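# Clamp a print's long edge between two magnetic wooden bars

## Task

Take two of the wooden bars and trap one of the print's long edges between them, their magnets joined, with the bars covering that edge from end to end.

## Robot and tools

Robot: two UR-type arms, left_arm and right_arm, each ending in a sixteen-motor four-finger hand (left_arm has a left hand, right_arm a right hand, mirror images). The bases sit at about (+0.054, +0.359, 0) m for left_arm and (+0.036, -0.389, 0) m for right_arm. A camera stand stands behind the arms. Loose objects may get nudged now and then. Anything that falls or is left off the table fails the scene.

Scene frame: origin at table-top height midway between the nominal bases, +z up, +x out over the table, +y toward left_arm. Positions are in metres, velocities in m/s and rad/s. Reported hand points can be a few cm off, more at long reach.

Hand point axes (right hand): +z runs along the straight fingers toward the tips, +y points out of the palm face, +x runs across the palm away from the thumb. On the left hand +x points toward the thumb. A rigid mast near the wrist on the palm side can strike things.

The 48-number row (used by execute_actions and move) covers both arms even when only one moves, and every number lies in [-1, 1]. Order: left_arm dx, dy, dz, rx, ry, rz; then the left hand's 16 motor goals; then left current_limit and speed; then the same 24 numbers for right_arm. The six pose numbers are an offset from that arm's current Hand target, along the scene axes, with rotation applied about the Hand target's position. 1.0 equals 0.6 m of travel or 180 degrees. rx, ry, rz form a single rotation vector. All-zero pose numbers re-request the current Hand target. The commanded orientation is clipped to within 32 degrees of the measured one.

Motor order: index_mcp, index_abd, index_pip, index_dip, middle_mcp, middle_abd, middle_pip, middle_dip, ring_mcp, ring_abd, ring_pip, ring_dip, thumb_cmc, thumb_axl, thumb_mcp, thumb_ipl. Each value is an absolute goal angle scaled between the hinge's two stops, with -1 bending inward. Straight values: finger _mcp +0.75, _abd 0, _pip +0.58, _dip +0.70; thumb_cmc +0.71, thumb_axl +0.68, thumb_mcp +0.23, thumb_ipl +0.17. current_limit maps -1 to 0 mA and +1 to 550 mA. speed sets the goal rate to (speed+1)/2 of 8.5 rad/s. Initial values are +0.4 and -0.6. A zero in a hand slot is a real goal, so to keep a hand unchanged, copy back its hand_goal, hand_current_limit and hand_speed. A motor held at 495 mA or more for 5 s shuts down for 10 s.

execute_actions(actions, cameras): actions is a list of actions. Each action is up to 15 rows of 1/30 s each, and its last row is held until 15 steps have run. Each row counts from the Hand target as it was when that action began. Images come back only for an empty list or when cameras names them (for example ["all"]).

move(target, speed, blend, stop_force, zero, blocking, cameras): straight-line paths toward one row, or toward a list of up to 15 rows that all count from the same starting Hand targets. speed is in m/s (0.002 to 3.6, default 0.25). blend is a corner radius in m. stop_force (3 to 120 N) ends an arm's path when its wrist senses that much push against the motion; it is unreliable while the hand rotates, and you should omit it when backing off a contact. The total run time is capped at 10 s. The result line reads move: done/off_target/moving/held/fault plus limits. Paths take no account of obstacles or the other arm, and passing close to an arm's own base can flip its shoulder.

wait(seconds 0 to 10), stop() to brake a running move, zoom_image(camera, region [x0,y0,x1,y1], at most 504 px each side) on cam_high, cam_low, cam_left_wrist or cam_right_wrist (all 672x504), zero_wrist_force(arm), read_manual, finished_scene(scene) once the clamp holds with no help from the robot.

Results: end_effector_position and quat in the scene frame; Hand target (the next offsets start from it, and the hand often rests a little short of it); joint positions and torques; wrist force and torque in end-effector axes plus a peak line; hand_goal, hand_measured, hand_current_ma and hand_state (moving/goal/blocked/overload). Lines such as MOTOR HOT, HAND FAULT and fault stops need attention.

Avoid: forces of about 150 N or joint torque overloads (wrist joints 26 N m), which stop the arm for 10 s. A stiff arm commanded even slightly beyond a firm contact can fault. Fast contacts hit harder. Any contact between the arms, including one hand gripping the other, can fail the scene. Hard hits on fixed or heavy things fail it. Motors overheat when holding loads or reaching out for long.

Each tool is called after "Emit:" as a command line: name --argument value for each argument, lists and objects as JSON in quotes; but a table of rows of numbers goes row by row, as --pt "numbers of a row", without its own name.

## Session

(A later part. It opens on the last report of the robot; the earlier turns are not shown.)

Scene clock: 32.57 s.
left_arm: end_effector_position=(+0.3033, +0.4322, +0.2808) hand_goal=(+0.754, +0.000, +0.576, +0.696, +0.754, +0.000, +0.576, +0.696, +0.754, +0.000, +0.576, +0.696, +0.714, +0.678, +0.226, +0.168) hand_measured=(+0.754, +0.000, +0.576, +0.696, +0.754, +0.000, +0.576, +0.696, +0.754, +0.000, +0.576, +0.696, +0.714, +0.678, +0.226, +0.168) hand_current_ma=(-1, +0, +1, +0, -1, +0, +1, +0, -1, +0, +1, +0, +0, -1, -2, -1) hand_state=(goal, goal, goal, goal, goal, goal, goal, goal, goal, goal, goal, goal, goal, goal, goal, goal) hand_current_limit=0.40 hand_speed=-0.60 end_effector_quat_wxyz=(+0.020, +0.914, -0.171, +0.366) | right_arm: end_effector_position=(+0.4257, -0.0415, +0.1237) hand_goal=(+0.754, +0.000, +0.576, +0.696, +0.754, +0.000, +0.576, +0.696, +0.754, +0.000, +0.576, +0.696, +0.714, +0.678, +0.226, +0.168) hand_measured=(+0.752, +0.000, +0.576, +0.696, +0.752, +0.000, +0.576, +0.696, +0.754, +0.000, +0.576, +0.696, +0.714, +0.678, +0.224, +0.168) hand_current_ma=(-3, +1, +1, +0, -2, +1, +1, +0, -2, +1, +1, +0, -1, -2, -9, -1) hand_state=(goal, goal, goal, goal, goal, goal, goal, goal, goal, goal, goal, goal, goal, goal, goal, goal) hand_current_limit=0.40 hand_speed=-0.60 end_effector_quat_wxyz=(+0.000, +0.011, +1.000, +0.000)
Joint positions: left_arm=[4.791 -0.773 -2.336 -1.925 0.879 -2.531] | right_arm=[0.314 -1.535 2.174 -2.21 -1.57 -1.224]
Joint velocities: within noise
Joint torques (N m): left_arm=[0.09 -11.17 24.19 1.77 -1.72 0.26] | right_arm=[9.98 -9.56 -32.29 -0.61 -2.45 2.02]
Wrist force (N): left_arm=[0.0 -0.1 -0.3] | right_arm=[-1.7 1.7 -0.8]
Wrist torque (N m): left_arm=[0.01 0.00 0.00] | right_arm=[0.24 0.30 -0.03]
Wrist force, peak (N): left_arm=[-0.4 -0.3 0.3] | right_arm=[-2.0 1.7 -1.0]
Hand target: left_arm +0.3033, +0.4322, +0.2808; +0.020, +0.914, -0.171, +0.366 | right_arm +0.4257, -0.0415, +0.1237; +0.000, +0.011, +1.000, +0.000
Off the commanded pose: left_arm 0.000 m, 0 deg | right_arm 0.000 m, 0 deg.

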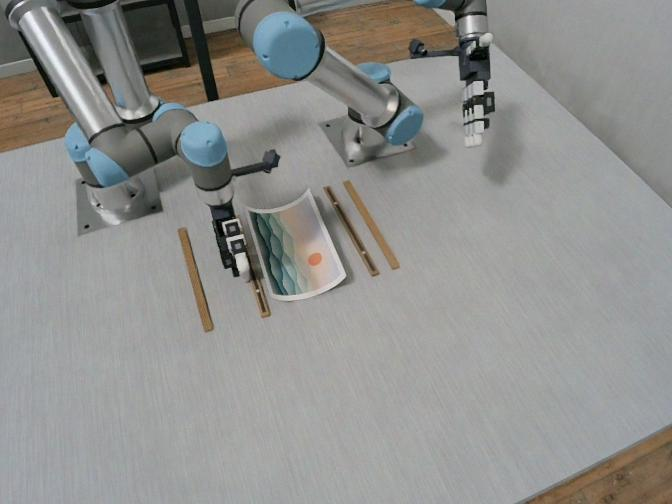

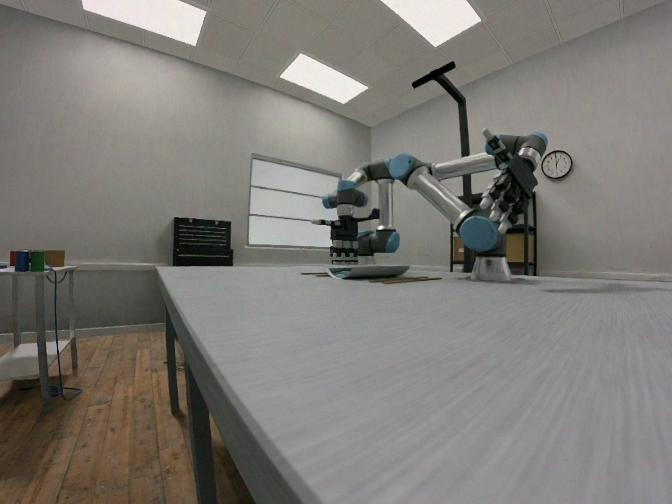

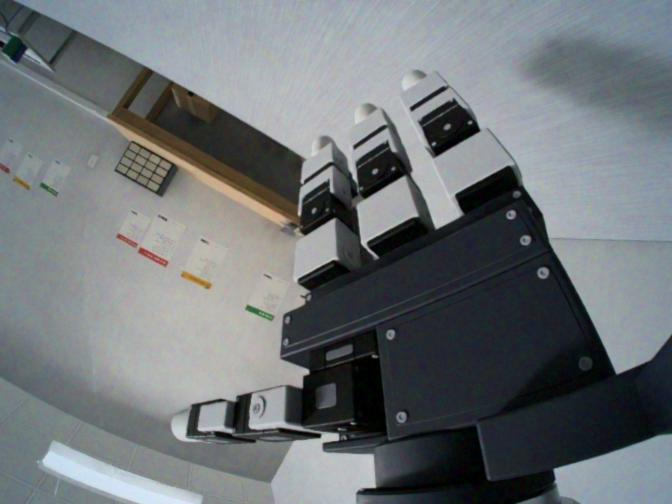

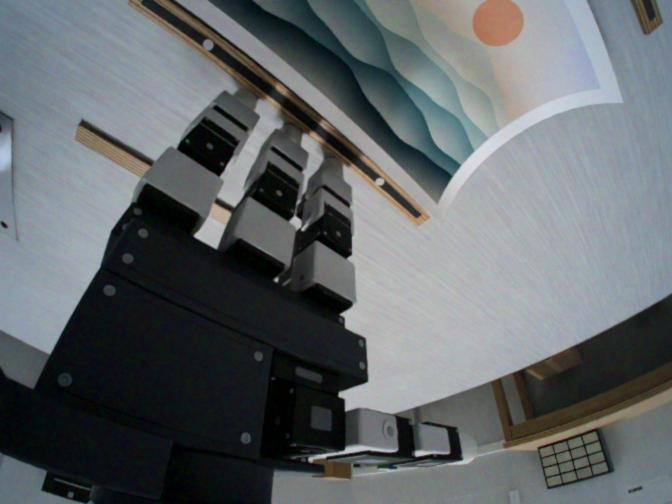

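Emit:
move --target '[0,0,0,0,0,0,0.754,0,0.576,0.696,0.754,0,0.576,0.696,0.754,0,0.576,0.696,0.714,0.678,0.226,0.168,0.4,-0.6, 0.00198,0.00683,0,0,0,-0.005,0.754,0,0.576,0.696,0.754,0,0.576,0.696,0.754,0,0.576,0.696,0.714,0.678,0.226,0.168,0.4,-0.6]' --speed 0.03

Emit:
move --pt "0 0 0 0 0 0 0.754 0 0.576 0.696 0.754 0 0.576 0.696 0.754 0 0.576 0.696 0.714 0.678 0.226 0.168 0.4 -0.6 0 -0.02 0 0 0 0 0.754 0 0.576 0.696 0.754 0 0.576 0.696 0.754 0 0.576 0.696 0.714 0.678 0.226 0.168 0.4 -0.6" --pt "0 0 0 0 0 0 0.754 0 0.576 0.696 0.754 0 0.576 0.696 0.754 0 0.576 0.696 0.714 0.678 0.226 0.168 0.4 -0.6 0 -0.25 0.083 0 0 0 0.754 0 0.576 0.696 0.754 0 0.576 0.696 0.754 0 0.576 0.696 0.714 0.678 0.226 0.168 0.4 -0.6" --speed 0.2 --blend '[0.004,0]' --cameras '["cam_high","cam_low","cam_right_wrist"]'

Scene clock: 43.70 s.
left_arm: end_effector_position=(+0.3033, +0.4322, +0.2808) hand_goal=(+0.754, +0.000, +0.576, +0.696, +0.754, +0.000, +0.576, +0.696, +0.754, +0.000, +0.576, +0.696, +0.714, +0.678, +0.226, +0.168) hand_measured=(+0.754, +0.000, +0.576, +0.696, +0.754, +0.000, +0.576, +0.696, +0.754, +0.000, +0.576, +0.696, +0.714, +0.678, +0.226, +0.168) hand_current_ma=(-1, +0, +1, +0, -1, +0, +1, +0, -1, +0, +1, +0, +0, -1, -2, -1) hand_state=(goal, goal, goal, goal, goal, goal, goal, goal, goal, goal, goal, goal, goal, goal, goal, goal) hand_current_limit=0.40 hand_speed=-0.60 end_effector_quat_wxyz=(+0.020, +0.914, -0.171, +0.366) | right_arm: end_effector_position=(+0.4269, -0.0374, +0.1237) hand_goal=(+0.754, +0.000, +0.576, +0.696, +0.754, +0.000, +0.576, +0.696, +0.754, +0.000, +0.576, +0.696, +0.714, +0.678, +0.226, +0.168) hand_measured=(+0.752, +0.000, +0.576, +0.696, +0.752, +0.000, +0.576, +0.696, +0.754, +0.000, +0.576, +0.696, +0.714, +0.678, +0.224, +0.168) hand_current_ma=(-3, +1, +1, +0, -2, +1, +1, +0, -2, +1, +1, +0, -1, -2, -9, -1) hand_state=(goal, goal, goal, goal, goal, goal, goal, goal, goal, goal, goal, goal, goal, goal, goal, goal) hand_current_limit=0.40 hand_speed=-0.60 end_effector_quat_wxyz=(+0.000, +0.019, +1.000, +0.000)
Joint positions: left_arm=[4.791 -0.773 -2.336 -1.925 0.879 -2.531] | right_arm=[0.323 -1.529 2.168 -2.21 -1.57 -1.199]
Joint torques (N m): left_arm=[0.06 -11.61 25.69 1.81 -2.03 0.85] | right_arm=[10.85 -9.76 -32.28 -0.64 -1.78 2.33]
Wrist force (N): left_arm=[-0.1 0.0 0.4] | right_arm=[-1.7 1.5 -0.6]
Wrist torque (N m): left_arm=[-0.04 0.01 -0.02] | right_arm=[0.20 0.29 -0.04]
Wrist force, peak (N): left_arm=[-0.2 -0.5 0.1] | right_arm=[-1.9 1.8 -1.0]
Hand target: left_arm +0.3033, +0.4322, +0.2808; +0.020, +0.914, -0.171, +0.366 | right_arm +0.4269, -0.0374, +0.1237; +0.000, +0.019, +1.000, +0.000
Off the commanded pose: left_arm 0.000 m, 0 deg | right_arm 0.000 m, 0 deg.
move: done

Scene clock: 45.20 s.
left_arm: end_effector_position=(+0.3033, +0.4322, +0.2808) hand_goal=(+0.754, +0.000, +0.576, +0.696, +0.754, +0.000, +0.576, +0.696, +0.754, +0.000, +0.576, +0.696, +0.714, +0.678, +0.226, +0.168) hand_measured=(+0.754, +0.000, +0.576, +0.696, +0.754, +0.000, +0.576, +0.696, +0.754, +0.000, +0.576, +0.696, +0.714, +0.678, +0.226, +0.168) hand_current_ma=(-1, +0, +1, +0, -1, +0, +1, +0, -1, +0, +1, +0, +0, -1, -2, -1) hand_state=(goal, goal, goal, goal, goal, goal, goal, goal, goal, goal, goal, goal, goal, goal, goal, goal) hand_current_limit=0.40 hand_speed=-0.60 end_effector_quat_wxyz=(+0.020, +0.914, -0.171, +0.366) | right_arm: end_effector_position=(+0.4269, -0.1873, +0.1735) hand_goal=(+0.754, +0.000, +0.576, +0.696, +0.754, +0.000, +0.576, +0.696, +0.754, +0.000, +0.576, +0.696, +0.714, +0.678, +0.226, +0.168) hand_measured=(+0.752, +0.000, +0.576, +0.696, +0.752, +0.000, +0.576, +0.696, +0.754, +0.000, +0.576, +0.696, +0.714, +0.678, +0.224, +0.168) hand_current_ma=(-3, +1, +1, +0, -2, +1, +1, +0, -2, +1, +1, +0, -1, -2, -9, -1) hand_state=(goal, goal, goal, goal, goal, goal, goal, goal, goal, goal, goal, goal, goal, goal, goal, goal) hand_current_limit=0.40 hand_speed=-0.60 end_effector_quat_wxyz=(+0.000, +0.019, +1.000, +0.000)
Joint positions: left_arm=[4.791 -0.773 -2.336 -1.925 0.879 -2.531] | right_arm=[-0.053 -1.788 2.249 -2.032 -1.57 -1.575]
Joint torques (N m): left_arm=[-0.46 -11.76 26.03 1.48 -2 0.63] | right_arm=[-7.8 -21.97 -9.41 -0.45 2.68 -2.05]
Wrist force (N): left_arm=[0.0 -0.1 0.1] | right_arm=[-1.5 1.5 -0.8]
Wrist torque (N m): left_arm=[-0.02 0.00 0.01] | right_arm=[0.20 0.27 0.07]
Wrist force, peak (N): left_arm=[-0.4 0.1 0.2] | right_arm=[-1.7 2.8 -0.4]
Hand target: left_arm +0.3033, +0.4322, +0.2808; +0.020, +0.914, -0.171, +0.366 | right_arm +0.4269, -0.1874, +0.1735; +0.000, +0.019, +1.000, +0.000
Off the commanded pose: left_arm 0.000 m, 0 deg | right_arm 0.000 m, 0 deg.
move: done
Images, in order (width x height): cam_high 672x504, cam_low 672x504, cam_right_wrist 672x504.

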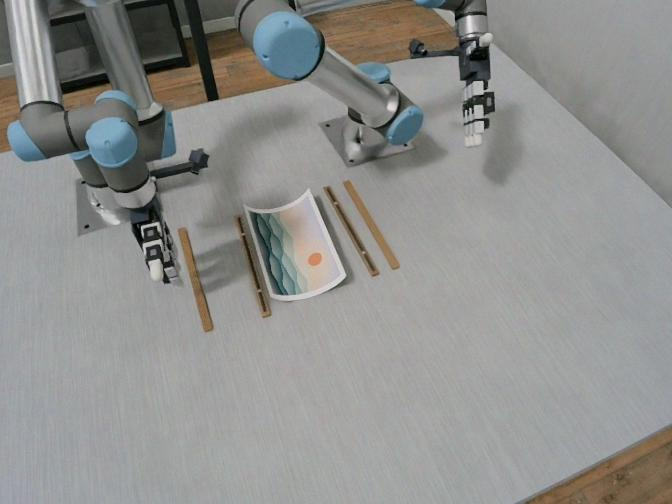

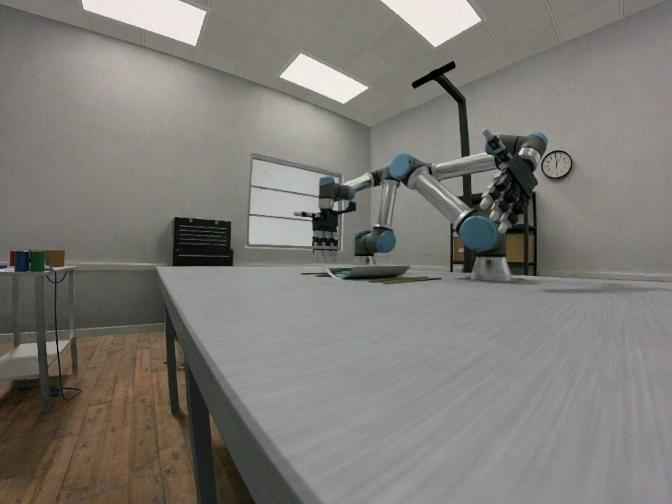

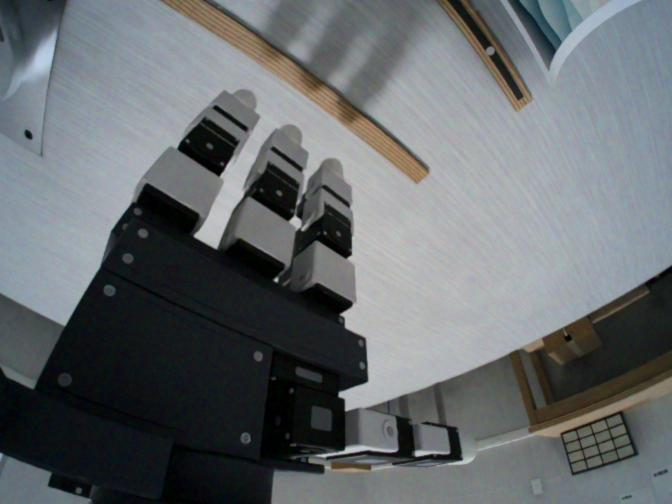

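Emit:
zoom_image --camera "cam_high" --region '[230, 202, 262, 234]'

Emit:
zoom_image --camera "cam_high" --region '[238, 234, 270, 266]'

Emit:
zoom_image --camera "cam_high" --region '[246, 262, 278, 294]'

Emit:
zoom_image --camera "cam_high" --region '[252, 290, 284, 322]'

Scaled by 15.750 from the camera's 672x504 image, which has a finer 960x720 frame.

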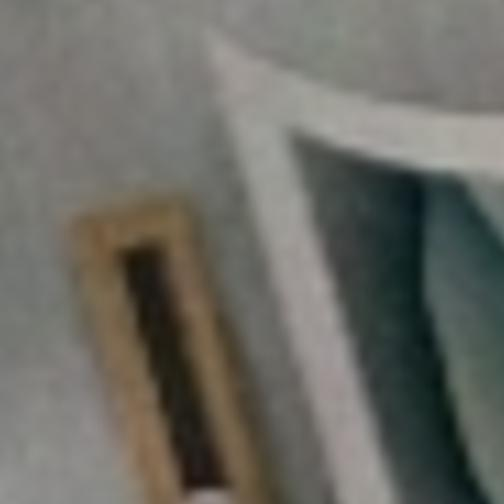

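Scaled by 15.750 from the camera's 672x504 image, which has a finer 960x720 frame.

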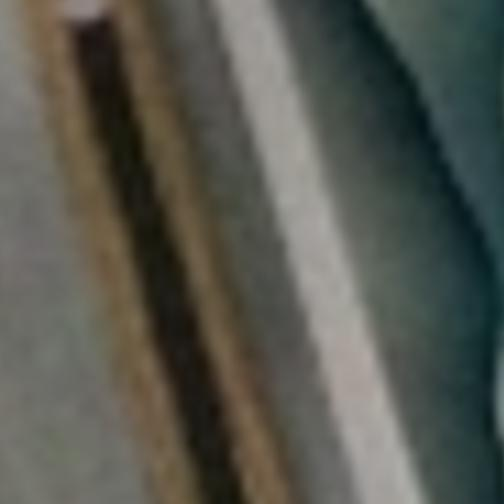

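Scaled by 15.750 from the camera's 672x504 image, which has a finer 960x720 frame.

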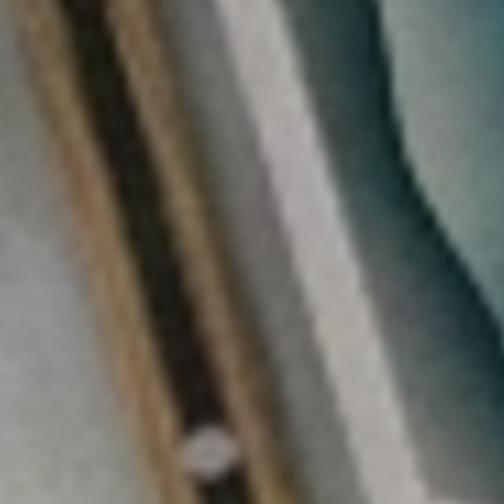

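Scaled by 15.750 from the camera's 672x504 image, which has a finer 960x720 frame.

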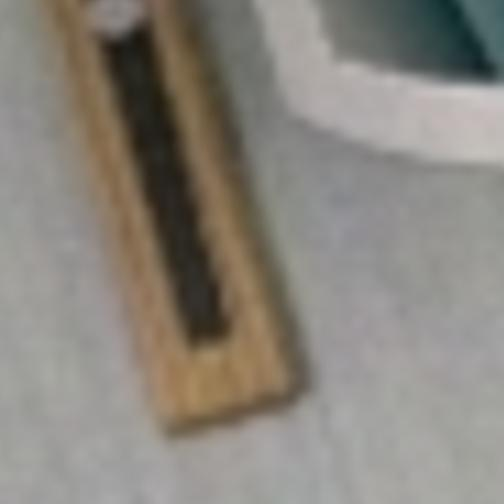

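Emit:
move --pt "0 0 0 0 0 0 0.754 0 0.576 0.696 0.754 0 0.576 0.696 0.754 0 0.576 0.696 0.714 0.678 0.226 0.168 0.4 -0.6 0 0.2207 0 0 0 0.0008 0.754 0 0.576 0.696 0.754 0 0.576 0.696 0.754 0 0.576 0.696 0.714 0.678 0.226 0.168 0.4 -0.6" --pt "0 0 0 0 0 0 0.754 0 0.576 0.696 0.754 0 0.576 0.696 0.754 0 0.576 0.696 0.714 0.678 0.226 0.168 0.4 -0.6 0 0.2207 -0.083 0 0 0.0008 0.754 0 0.576 0.696 0.754 0 0.576 0.696 0.754 0 0.576 0.696 0.714 0.678 0.226 0.168 0.4 -0.6" --pt "0 0 0 0 0 0 0.754 0 0.576 0.696 0.754 0 0.576 0.696 0.754 0 0.576 0.696 0.714 0.678 0.226 0.168 0.4 -0.6 0 0.25417 -0.083 0 0 0.0008 0.754 0 0.576 0.696 0.754 0 0.576 0.696 0.754 0 0.576 0.696 0.714 0.678 0.226 0.168 0.4 -0.6" --speed '[0.2,0.1,0.03]' --blend '[0.01,0.003,0]'

Emit:
move --pt "0 0 0 0 0 0 0.754 0 0.576 0.696 0.754 0 0.576 0.696 0.754 0 0.576 0.696 0.714 0.678 0.226 0.168 0.4 -0.6 0 -0.02 0 0 0 0 0.754 0 0.576 0.696 0.754 0 0.576 0.696 0.754 0 0.576 0.696 0.714 0.678 0.226 0.168 0.4 -0.6" --pt "0 0 0 0 0 0 0.754 0 0.576 0.696 0.754 0 0.576 0.696 0.754 0 0.576 0.696 0.714 0.678 0.226 0.168 0.4 -0.6 0 -0.254 0.12 0 0 0 0.754 0 0.576 0.696 0.754 0 0.576 0.696 0.754 0 0.576 0.696 0.714 0.678 0.226 0.168 0.4 -0.6" --speed 0.2 --blend '[0.004,0]' --cameras '["cam_high"]'

Emit:
zoom_image --camera "cam_high" --region '[230, 202, 262, 234]'

Emit:
zoom_image --camera "cam_high" --region '[238, 234, 270, 266]'

Emit:
zoom_image --camera "cam_high" --region '[252, 290, 284, 322]'

Scene clock: 53.43 s.
left_arm: end_effector_position=(+0.3033, +0.4322, +0.2808) hand_goal=(+0.754, +0.000, +0.576, +0.696, +0.754, +0.000, +0.576, +0.696, +0.754, +0.000, +0.576, +0.696, +0.714, +0.678, +0.226, +0.168) hand_measured=(+0.754, +0.000, +0.576, +0.696, +0.754, +0.000, +0.576, +0.696, +0.754, +0.000, +0.576, +0.696, +0.714, +0.678, +0.226, +0.168) hand_current_ma=(-1, +0, +1, +0, -1, +0, +1, +0, -1, +0, +1, +0, +0, -1, -2, -1) hand_state=(goal, goal, goal, goal, goal, goal, goal, goal, goal, goal, goal, goal, goal, goal, goal, goal) hand_current_limit=0.40 hand_speed=-0.60 end_effector_quat_wxyz=(+0.020, +0.914, -0.171, +0.366) | right_arm: end_effector_position=(+0.4269, -0.0350, +0.1238) hand_goal=(+0.754, +0.000, +0.576, +0.696, +0.754, +0.000, +0.576, +0.696, +0.754, +0.000, +0.576, +0.696, +0.714, +0.678, +0.226, +0.168) hand_measured=(+0.752, +0.000, +0.576, +0.696, +0.752, +0.000, +0.576, +0.696, +0.754, +0.000, +0.576, +0.696, +0.714, +0.678, +0.224, +0.168) hand_current_ma=(-2, +1, +1, +0, -2, +1, +1, +0, -2, +1, +1, +0, -1, -2, -9, -1) hand_state=(goal, goal, goal, goal, goal, goal, goal, goal, goal, goal, goal, goal, goal, goal, goal, goal) hand_current_limit=0.40 hand_speed=-0.60 end_effector_quat_wxyz=(+0.000, +0.018, +1.000, +0.000)
Joint positions: left_arm=[4.791 -0.773 -2.336 -1.925 0.879 -2.531] | right_arm=[0.328 -1.525 2.164 -2.21 -1.57 -1.196]
Joint torques (N m): left_arm=[-0.89 -11.59 26.7 1.69 -2.21 0.48] | right_arm=[9.95 -10.28 -31.6 -0.57 1.14 2.32]
Wrist force (N): left_arm=[0.3 -0.2 0.3] | right_arm=[-1.6 1.7 -0.5]
Wrist torque (N m): left_arm=[-0.06 -0.05 0.03] | right_arm=[0.23 0.27 -0.02]
Wrist force, peak (N): left_arm=[0.5 -0.4 0.0] | right_arm=[-1.5 2.7 -1.0]
Hand target: left_arm +0.3033, +0.4322, +0.2808; +0.020, +0.914, -0.171, +0.366 | right_arm +0.4269, -0.0349, +0.1237; +0.000, +0.018, +1.000, +0.000
Off the commanded pose: left_arm 0.000 m, 0 deg | right_arm 0.000 m, 0 deg.
move: done

Scene clock: 54.97 s.
left_arm: end_effector_position=(+0.3033, +0.4322, +0.2808) hand_goal=(+0.754, +0.000, +0.576, +0.696, +0.754, +0.000, +0.576, +0.696, +0.754, +0.000, +0.576, +0.696, +0.714, +0.678, +0.226, +0.168) hand_measured=(+0.754, +0.000, +0.576, +0.696, +0.754, +0.000, +0.576, +0.696, +0.754, +0.000, +0.576, +0.696, +0.714, +0.678, +0.226, +0.168) hand_current_ma=(-1, +0, +1, +0, -1, +0, +1, +0, -1, +0, +1, +0, +0, -1, -2, -1) hand_state=(goal, goal, goal, goal, goal, goal, goal, goal, goal, goal, goal, goal, goal, goal, goal, goal) hand_current_limit=0.40 hand_speed=-0.60 end_effector_quat_wxyz=(+0.020, +0.914, -0.171, +0.366) | right_arm: end_effector_position=(+0.4269, -0.1872, +0.1957) hand_goal=(+0.754, +0.000, +0.576, +0.696, +0.754, +0.000, +0.576, +0.696, +0.754, +0.000, +0.576, +0.696, +0.714, +0.678, +0.226, +0.168) hand_measured=(+0.752, +0.000, +0.576, +0.696, +0.752, +0.000, +0.576, +0.696, +0.754, +0.000, +0.576, +0.696, +0.714, +0.678, +0.224, +0.168) hand_current_ma=(-2, +1, +1, +0, -2, +1, +1, +0, -2, +1, +1, +0, -1, -2, -9, -1) hand_state=(goal, goal, goal, goal, goal, goal, goal, goal, goal, goal, goal, goal, goal, goal, goal, goal) hand_current_limit=0.40 hand_speed=-0.60 end_effector_quat_wxyz=(+0.000, +0.018, +1.000, +0.000)
Joint positions: left_arm=[4.791 -0.773 -2.336 -1.925 0.879 -2.531] | right_arm=[-0.053 -1.814 2.206 -1.963 -1.57 -1.578]
Joint torques (N m): left_arm=[-0.69 -11.81 26.27 1.59 -2.21 0.93] | right_arm=[-9.67 -20.32 -33.26 -0.26 2.46 -2]
Wrist force (N): left_arm=[-0.1 -0.1 0.0] | right_arm=[-1.5 1.6 -0.5]
Wrist torque (N m): left_arm=[-0.02 0.01 -0.01] | right_arm=[0.18 0.26 0.07]
Wrist force, peak (N): left_arm=[0.1 -0.3 -0.3] | right_arm=[-1.9 2.8 -0.6]
Hand target: left_arm +0.3033, +0.4322, +0.2808; +0.020, +0.914, -0.171, +0.366 | right_arm +0.4269, -0.1873, +0.1957; +0.000, +0.018, +1.000, +0.000
Off the commanded pose: left_arm 0.000 m, 0 deg | right_arm 0.000 m, 0 deg.
move: done
Images, in order (width x height): cam_high 672x504.

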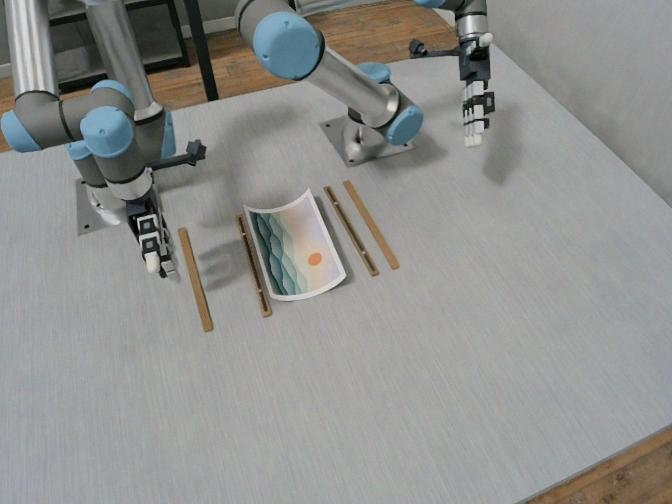

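Scaled by 15.750 from the camera's 672x504 image, which has a finer 960x720 frame.

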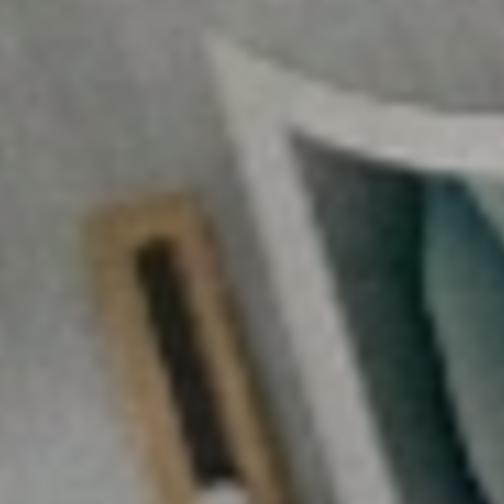

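Scaled by 15.750 from the camera's 672x504 image, which has a finer 960x720 frame.

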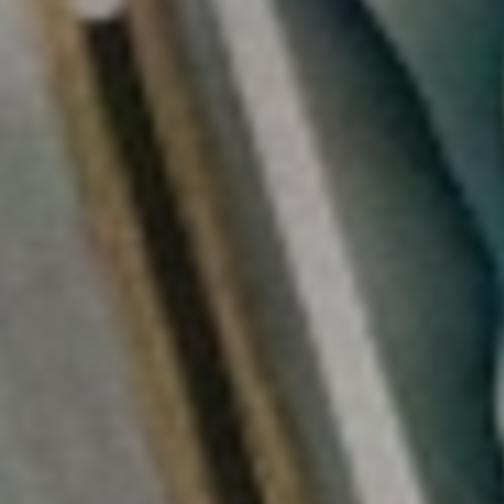

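Scaled by 15.750 from the camera's 672x504 image, which has a finer 960x720 frame.

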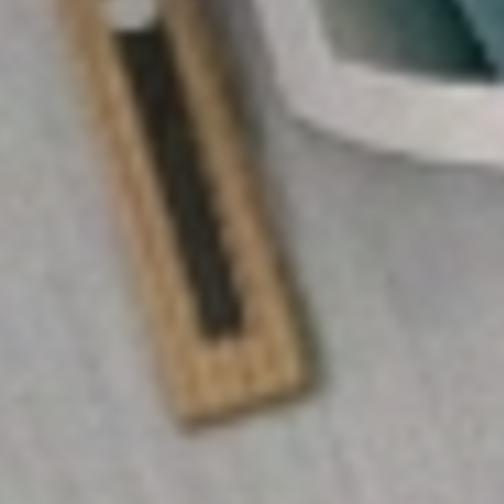

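Emit:
zoom_image --camera "cam_high" --region '[166, 218, 198, 250]'

Emit:
zoom_image --camera "cam_high" --region '[190, 306, 222, 338]'

Scaled by 15.750 from the camera's 672x504 image, which has a finer 960x720 frame.

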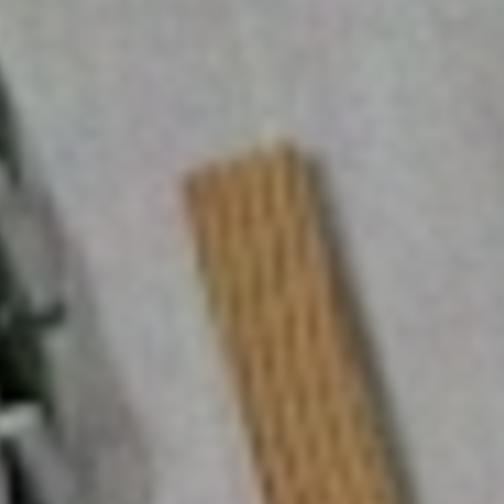

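Scaled by 15.750 from the camera's 672x504 image, which has a finer 960x720 frame.

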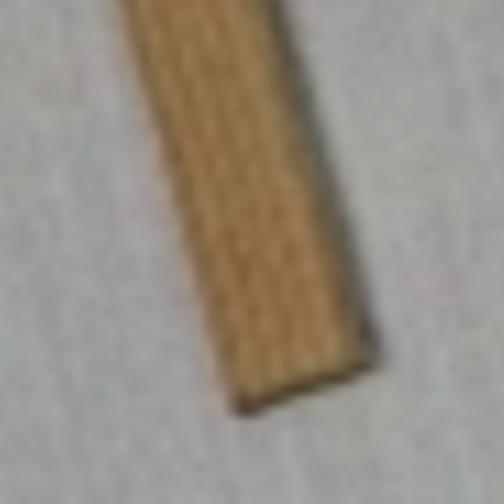

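Emit:
move --target '[0,0,0,0,0,0,0.754,0,0.576,0.696,0.754,0,0.576,0.696,0.754,0,0.576,0.696,0.714,0.678,0.226,0.168,0.4,-0.6, -0.1775,-0.076,0.0405,0,0,0.5217,0.754,0.15,0.576,-0.681,0.754,-0.15,0.576,-0.681,-0.479,-0.2,0.576,0.696,-0.571,0.678,0.226,0.168,0.4,-0.6]' --speed 0.45 --cameras '["cam_high","cam_right_wrist"]'

Scene clock: 62.23 s.
left_arm: end_effector_position=(+0.3033, +0.4322, +0.2808) hand_goal=(+0.754, +0.000, +0.576, +0.696, +0.754, +0.000, +0.576, +0.696, +0.754, +0.000, +0.576, +0.696, +0.714, +0.678, +0.226, +0.168) hand_measured=(+0.754, +0.000, +0.576, +0.696, +0.754, +0.000, +0.576, +0.696, +0.754, +0.000, +0.576, +0.696, +0.714, +0.678, +0.226, +0.168) hand_current_ma=(-1, +0, +1, +0, -1, +0, +1, +0, -1, +0, +1, +0, +0, -1, -2, -1) hand_state=(goal, goal, goal, goal, goal, goal, goal, goal, goal, goal, goal, goal, goal, goal, goal, goal) hand_current_limit=0.40 hand_speed=-0.60 end_effector_quat_wxyz=(+0.020, +0.914, -0.171, +0.366) | right_arm: end_effector_position=(+0.3204, -0.2329, +0.2200) hand_goal=(+0.754, +0.150, +0.576, -0.680, +0.754, -0.150, +0.576, -0.680, -0.478, -0.200, +0.576, +0.696, -0.570, +0.678, +0.226, +0.168) hand_measured=(+0.752, +0.146, +0.576, -0.676, +0.752, -0.146, +0.576, -0.676, -0.456, -0.196, +0.576, +0.696, -0.568, +0.678, +0.224, +0.168) hand_current_ma=(-2, -10, +1, +9, -2, +9, +1, +9, +76, +6, +1, +0, +6, -2, -9, -1) hand_state=(goal, goal, goal, goal, goal, goal, goal, goal, blocked, goal, goal, goal, goal, goal, goal, goal) hand_current_limit=0.40 hand_speed=-0.60 end_effector_quat_wxyz=(+0.000, +0.718, -0.696, +0.000)
Joint positions: left_arm=[4.791 -0.773 -2.336 -1.925 0.879 -2.531] | right_arm=[-0.002 -1.808 2.135 -1.897 -1.571 -3.165]
Joint torques (N m): left_arm=[0.18 -11.94 27.14 1.62 -2.5 0.52] | right_arm=[10.69 -22.94 -11.67 -0.02 2.32 -1.57]
Wrist force (N): left_arm=[0.0 -0.1 0.1] | right_arm=[-1.6 1.6 -0.4]
Wrist torque (N m): left_arm=[-0.01 -0.01 0.00] | right_arm=[0.28 0.21 0.07]
Wrist force, peak (N): left_arm=[-0.3 -0.4 0.1] | right_arm=[-1.9 1.6 -0.8]
Hand target: left_arm +0.3033, +0.4322, +0.2808; +0.020, +0.914, -0.171, +0.366 | right_arm +0.3204, -0.2329, +0.2200; +0.000, +0.718, -0.696, +0.000
Off the commanded pose: left_arm 0.000 m, 0 deg | right_arm 0.000 m, 0 deg.
move: done
Images, in order (width x height): cam_high 672x504, cam_right_wrist 672x504.

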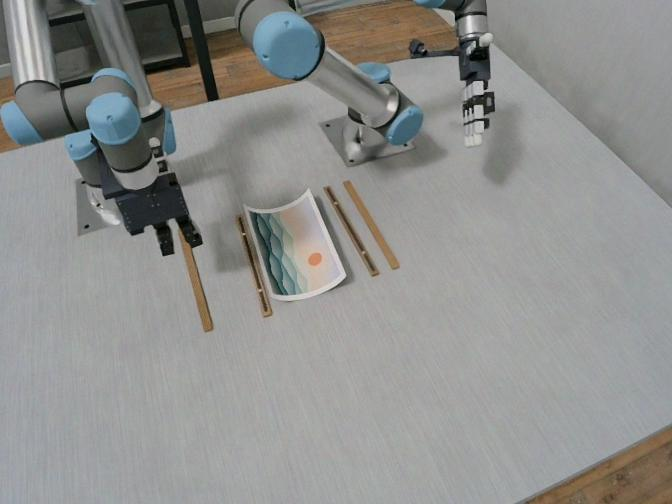

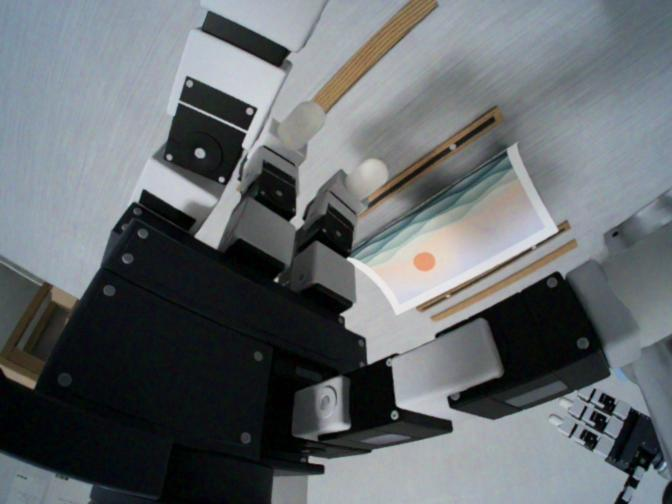

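Emit:
move --target '[0,0,0,0,0,0,0.754,0,0.576,0.696,0.754,0,0.576,0.696,0.754,0,0.576,0.696,0.714,0.678,0.226,0.168,0.4,-0.6, 0,0,-0.18,0,0,0,0.754,0.15,0.576,-0.681,0.754,-0.15,0.576,-0.681,-0.479,-0.2,0.576,0.696,-0.571,0.678,0.226,0.168,0.4,-0.6]' --speed 0.15 --cameras '["cam_high","cam_low","cam_right_wrist"]'

Emit:
zoom_image --camera "cam_high" --region '[140, 210, 220, 290]'

Emit:
zoom_image --camera "cam_right_wrist" --region '[150, 0, 500, 260]'

Scene clock: 64.70 s.
left_arm: end_effector_position=(+0.3033, +0.4322, +0.2808) hand_goal=(+0.754, +0.000, +0.576, +0.696, +0.754, +0.000, +0.576, +0.696, +0.754, +0.000, +0.576, +0.696, +0.714, +0.678, +0.226, +0.168) hand_measured=(+0.754, +0.000, +0.576, +0.696, +0.754, +0.000, +0.576, +0.696, +0.754, +0.000, +0.576, +0.696, +0.714, +0.678, +0.226, +0.168) hand_current_ma=(-1, +0, +1, +0, -1, +0, +1, +0, -1, +0, +1, +0, +0, -1, -2, -1) hand_state=(goal, goal, goal, goal, goal, goal, goal, goal, goal, goal, goal, goal, goal, goal, goal, goal) hand_current_limit=0.40 hand_speed=-0.60 end_effector_quat_wxyz=(+0.020, +0.914, -0.171, +0.366) | right_arm: end_effector_position=(+0.3204, -0.2329, +0.1121) hand_goal=(+0.754, +0.150, +0.576, -0.680, +0.754, -0.150, +0.576, -0.680, -0.478, -0.200, +0.576, +0.696, -0.570, +0.678, +0.226, +0.168) hand_measured=(+0.752, +0.146, +0.576, -0.676, +0.752, -0.146, +0.576, -0.676, -0.456, -0.196, +0.576, +0.696, -0.568, +0.678, +0.224, +0.168) hand_current_ma=(-2, -10, +1, +9, -2, +9, +1, +9, +73, +6, +1, +0, +6, -2, -9, -1) hand_state=(goal, goal, goal, goal, goal, goal, goal, goal, blocked, goal, goal, goal, goal, goal, goal, goal) hand_current_limit=0.40 hand_speed=-0.60 end_effector_quat_wxyz=(+0.000, +0.718, -0.696, +0.000)
Joint positions: left_arm=[4.791 -0.773 -2.336 -1.925 0.879 -2.531] | right_arm=[-0.002 -1.654 2.326 -2.243 -1.571 -3.165]
Joint torques (N m): left_arm=[0.46 -11.72 25.9 1.76 -2.13 0.8] | right_arm=[10.43 -3.94 -7.95 -4.49 1.06 2.32]
Wrist force (N): left_arm=[-0.2 0.0 0.0] | right_arm=[-1.7 1.6 -0.5]
Wrist torque (N m): left_arm=[0.00 0.01 -0.01] | right_arm=[0.31 0.23 -0.04]
Wrist force, peak (N): left_arm=[0.2 0.2 0.4] | right_arm=[-1.7 1.5 -1.5]
Hand target: left_arm +0.3033, +0.4322, +0.2808; +0.020, +0.914, -0.171, +0.366 | right_arm +0.3204, -0.2329, +0.1120; +0.000, +0.718, -0.696, +0.000
Off the commanded pose: left_arm 0.000 m, 0 deg | right_arm 0.000 m, 0 deg.
move: done
Images, in order (width x height): cam_high 672x504, cam_low 672x504, cam_right_wrist 672x504.

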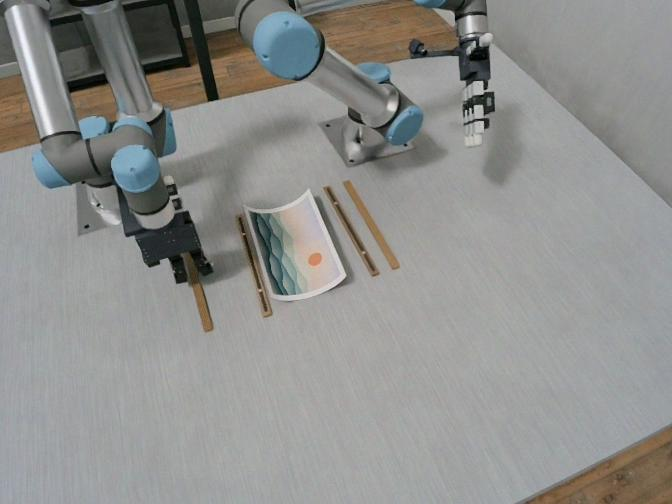

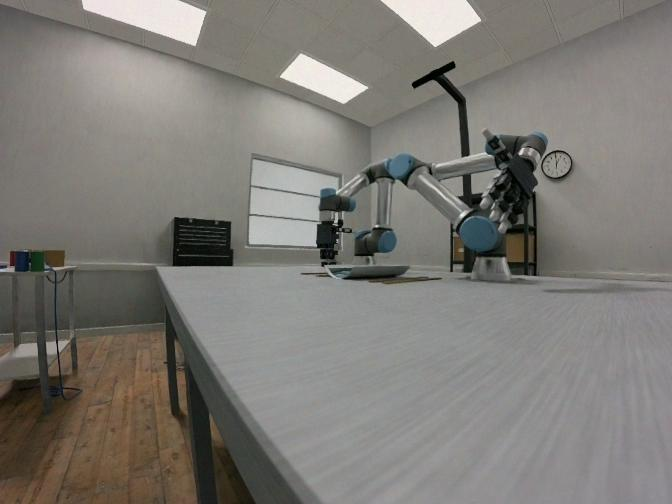

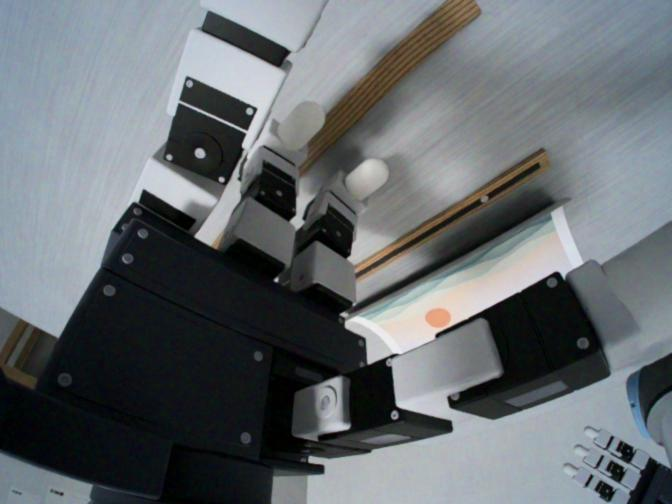

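Scaled by 6.300 from the camera's 672x504 image, which has a finer 960x720 frame.

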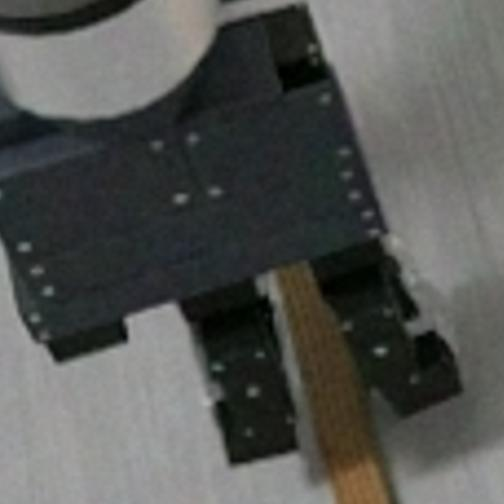

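Scaled by 1.440 from the camera's 672x504 image, which has a finer 960x720 frame.

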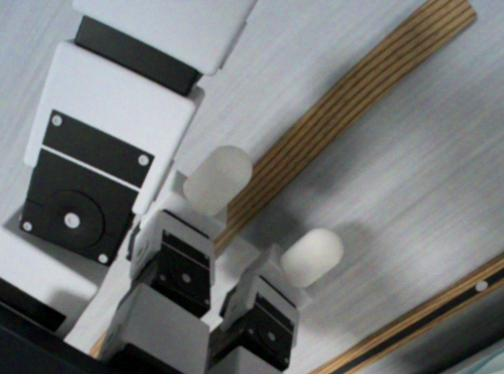

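Emit:
move --target '[0,0,0,0,0,0,0.754,0,0.576,0.696,0.754,0,0.576,0.696,0.754,0,0.576,0.696,0.714,0.678,0.226,0.168,0.4,-0.6, 0,0.0037,-0.0367,0,0,0,0.754,0.15,0.576,-0.681,0.754,-0.15,0.576,-0.681,-0.479,-0.2,0.576,0.696,-0.571,0.678,0.226,0.168,0.4,-0.6]' --speed 0.06 --cameras '["cam_high","cam_right_wrist"]'

Emit:
zoom_image --camera "cam_high" --region '[140, 220, 220, 300]'

Emit:
zoom_image --camera "cam_right_wrist" --region '[150, 0, 500, 260]'

Scene clock: 68.47 s.
left_arm: end_effector_position=(+0.3033, +0.4322, +0.2808) hand_goal=(+0.754, +0.000, +0.576, +0.696, +0.754, +0.000, +0.576, +0.696, +0.754, +0.000, +0.576, +0.696, +0.714, +0.678, +0.226, +0.168) hand_measured=(+0.754, +0.000, +0.576, +0.696, +0.754, +0.000, +0.576, +0.696, +0.754, +0.000, +0.576, +0.696, +0.714, +0.678, +0.226, +0.168) hand_current_ma=(-1, +0, +1, +0, -1, +0, +1, +0, -1, +0, +1, +0, +0, -1, -2, -1) hand_state=(goal, goal, goal, goal, goal, goal, goal, goal, goal, goal, goal, goal, goal, goal, goal, goal) hand_current_limit=0.40 hand_speed=-0.60 end_effector_quat_wxyz=(+0.020, +0.914, -0.171, +0.366) | right_arm: end_effector_position=(+0.3204, -0.2307, +0.0901) hand_goal=(+0.754, +0.150, +0.576, -0.680, +0.754, -0.150, +0.576, -0.680, -0.478, -0.200, +0.576, +0.696, -0.570, +0.678, +0.226, +0.168) hand_measured=(+0.752, +0.146, +0.576, -0.676, +0.752, -0.146, +0.576, -0.676, -0.456, -0.196, +0.576, +0.696, -0.568, +0.678, +0.224, +0.168) hand_current_ma=(-2, -10, +1, +9, -2, +9, +1, +9, +73, +6, +1, +0, +6, -2, -9, -1) hand_state=(goal, goal, goal, goal, goal, goal, goal, goal, blocked, goal, goal, goal, goal, goal, goal, goal) hand_current_limit=0.40 hand_speed=-0.60 end_effector_quat_wxyz=(+0.000, +0.718, -0.696, +0.000)
Joint positions: left_arm=[4.791 -0.773 -2.336 -1.925 0.879 -2.531] | right_arm=[0.004 -1.605 2.355 -2.321 -1.571 -3.159]
Joint torques (N m): left_arm=[-0.35 -11.17 26.12 1.62 -2.19 0.82] | right_arm=[10.42 -3.85 -5.47 -4.6 2.29 1.94]
Wrist force (N): left_arm=[-0.1 0.0 0.2] | right_arm=[-1.5 1.5 -0.8]
Wrist torque (N m): left_arm=[-0.02 0.01 -0.01] | right_arm=[0.30 0.20 -0.02]
Wrist force, peak (N): left_arm=[-0.2 -0.3 0.2] | right_arm=[-1.6 1.8 -0.8]
Hand target: left_arm +0.3033, +0.4322, +0.2808; +0.020, +0.914, -0.171, +0.366 | right_arm +0.3204, -0.2306, +0.0900; +0.000, +0.718, -0.696, +0.000
Off the commanded pose: left_arm 0.000 m, 0 deg | right_arm 0.000 m, 0 deg.
move: done
Images, in order (width x height): cam_high 672x504, cam_right_wrist 672x504.

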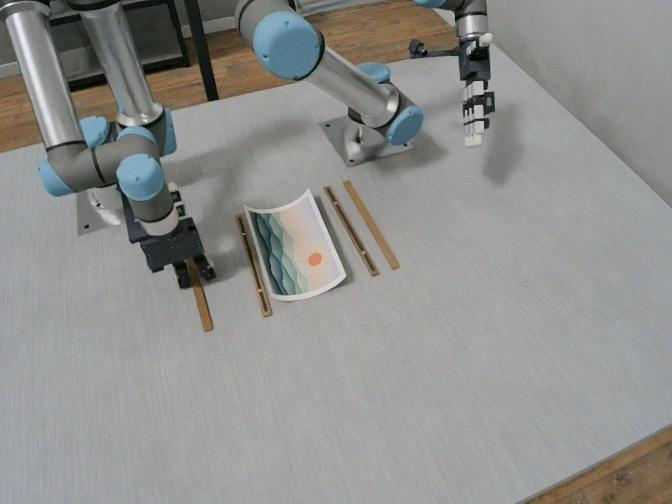

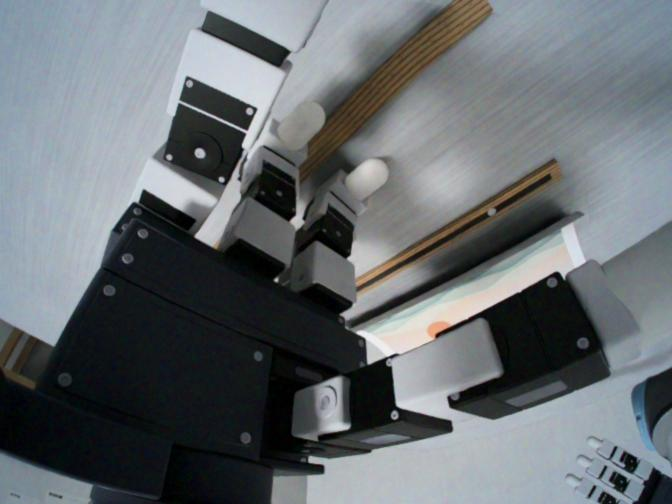

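Scaled by 6.300 from the camera's 672x504 image, which has a finer 960x720 frame.

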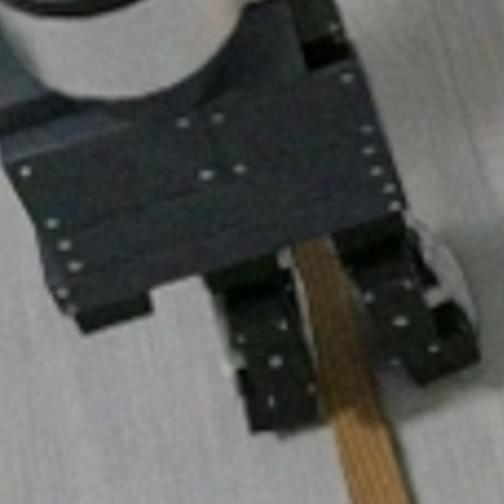

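Scaled by 1.440 from the camera's 672x504 image, which has a finer 960x720 frame.

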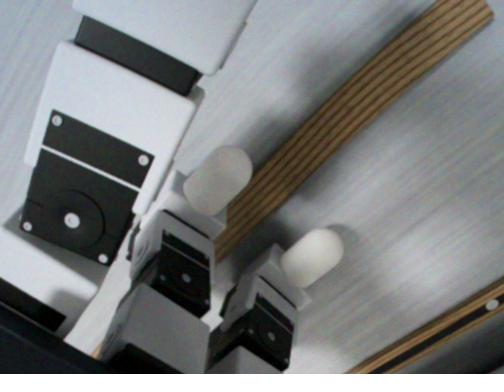

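Emit:
move --pt "0 0 0 0 0 0 0.754 0 0.576 0.696 0.754 0 0.576 0.696 0.754 0 0.576 0.696 0.714 0.678 0.226 0.168 0.4 -0.6 0 -0.0068 0 0 0 0 0.754 0.15 0.576 -0.681 0.754 -0.15 0.576 -0.681 -0.479 -0.2 0.576 0.696 -0.571 0.678 0.226 0.168 0.4 -0.6" --pt "0 0 0 0 0 0 0.754 0 0.576 0.696 0.754 0 0.576 0.696 0.754 0 0.576 0.696 0.714 0.678 0.226 0.168 0.4 -0.6 0 -0.0068 -0.0085 0 0 0 0.754 0.15 0.576 -0.681 0.754 -0.15 0.576 -0.681 -0.479 -0.2 0.576 0.696 -0.571 0.678 0.226 0.168 0.4 -0.6" --speed '[0.04,0.015]' --stop_force 4 --cameras '["cam_high","cam_right_wrist"]'

Emit:
zoom_image --camera "cam_high" --region '[140, 220, 220, 300]'

Scene clock: 71.37 s.
left_arm: end_effector_position=(+0.3033, +0.4322, +0.2808) hand_goal=(+0.754, +0.000, +0.576, +0.696, +0.754, +0.000, +0.576, +0.696, +0.754, +0.000, +0.576, +0.696, +0.714, +0.678, +0.226, +0.168) hand_measured=(+0.754, +0.000, +0.576, +0.696, +0.754, +0.000, +0.576, +0.696, +0.754, +0.000, +0.576, +0.696, +0.714, +0.678, +0.226, +0.168) hand_current_ma=(-1, +0, +1, +0, -1, +0, +1, +0, -1, +0, +1, +0, +0, -1, -2, -1) hand_state=(goal, goal, goal, goal, goal, goal, goal, goal, goal, goal, goal, goal, goal, goal, goal, goal) hand_current_limit=0.40 hand_speed=-0.60 end_effector_quat_wxyz=(+0.020, +0.914, -0.171, +0.366) | right_arm: end_effector_position=(+0.3204, -0.2347, +0.0849) hand_goal=(+0.754, +0.150, +0.576, -0.680, +0.754, -0.150, +0.576, -0.680, -0.478, -0.200, +0.576, +0.696, -0.570, +0.678, +0.226, +0.168) hand_measured=(+0.752, +0.146, +0.576, -0.676, +0.752, -0.146, +0.576, -0.676, -0.456, -0.196, +0.576, +0.696, -0.568, +0.678, +0.224, +0.168) hand_current_ma=(-2, -10, +1, +9, -2, +9, +1, +9, +73, +6, +1, +0, +6, -2, -9, -1) hand_state=(goal, goal, goal, goal, goal, goal, goal, goal, blocked, goal, goal, goal, goal, goal, goal, goal) hand_current_limit=0.40 hand_speed=-0.60 end_effector_quat_wxyz=(+0.000, +0.718, -0.696, +0.000)
Joint positions: left_arm=[4.791 -0.773 -2.336 -1.925 0.879 -2.531] | right_arm=[-0.007 -1.596 2.366 -2.34 -1.571 -3.17]
Joint torques (N m): left_arm=[-0.16 -11.83 28.4 1.68 -2.41 0.86] | right_arm=[-11.17 -5.37 -5.54 -4.49 -1.88 -1.67]
Wrist force (N): left_arm=[0.1 0.1 0.2] | right_arm=[-1.4 1.4 -0.6]
Wrist torque (N m): left_arm=[-0.01 -0.02 0.01] | right_arm=[0.28 0.18 0.11]
Wrist force, peak (N): left_arm=[-0.4 -0.1 0.1] | right_arm=[-1.8 1.5 -0.7]
Hand target: left_arm +0.3033, +0.4322, +0.2808; +0.020, +0.914, -0.171, +0.366 | right_arm +0.3204, -0.2347, +0.0849; +0.000, +0.718, -0.696, +0.000
Off the commanded pose: left_arm 0.000 m, 0 deg | right_arm 0.000 m, 0 deg.
move: done
Images, in order (width x height): cam_high 672x504, cam_right_wrist 672x504.

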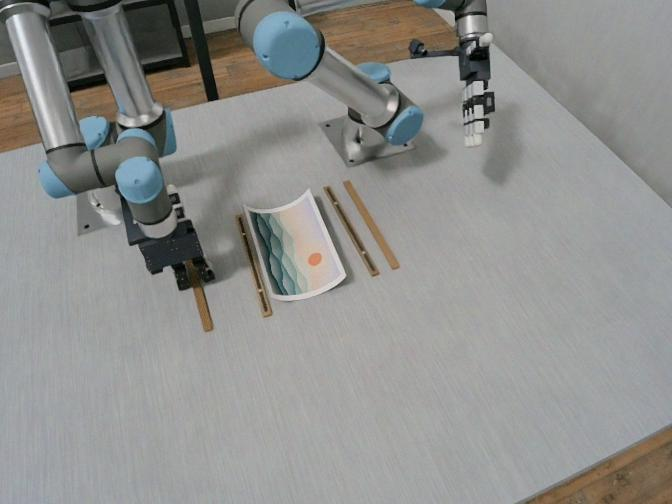

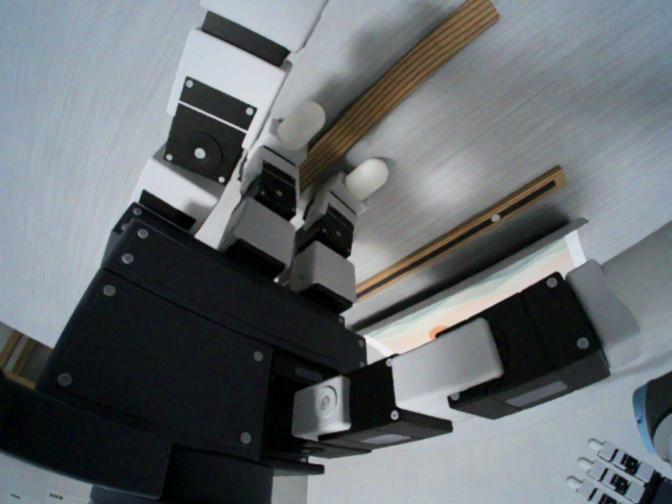

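Scaled by 6.300 from the camera's 672x504 image, which has a finer 960x720 frame.

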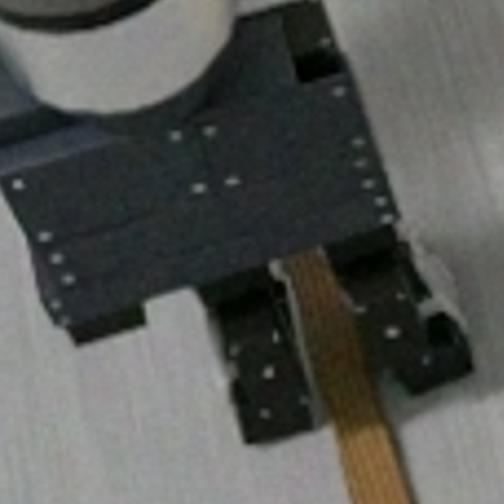

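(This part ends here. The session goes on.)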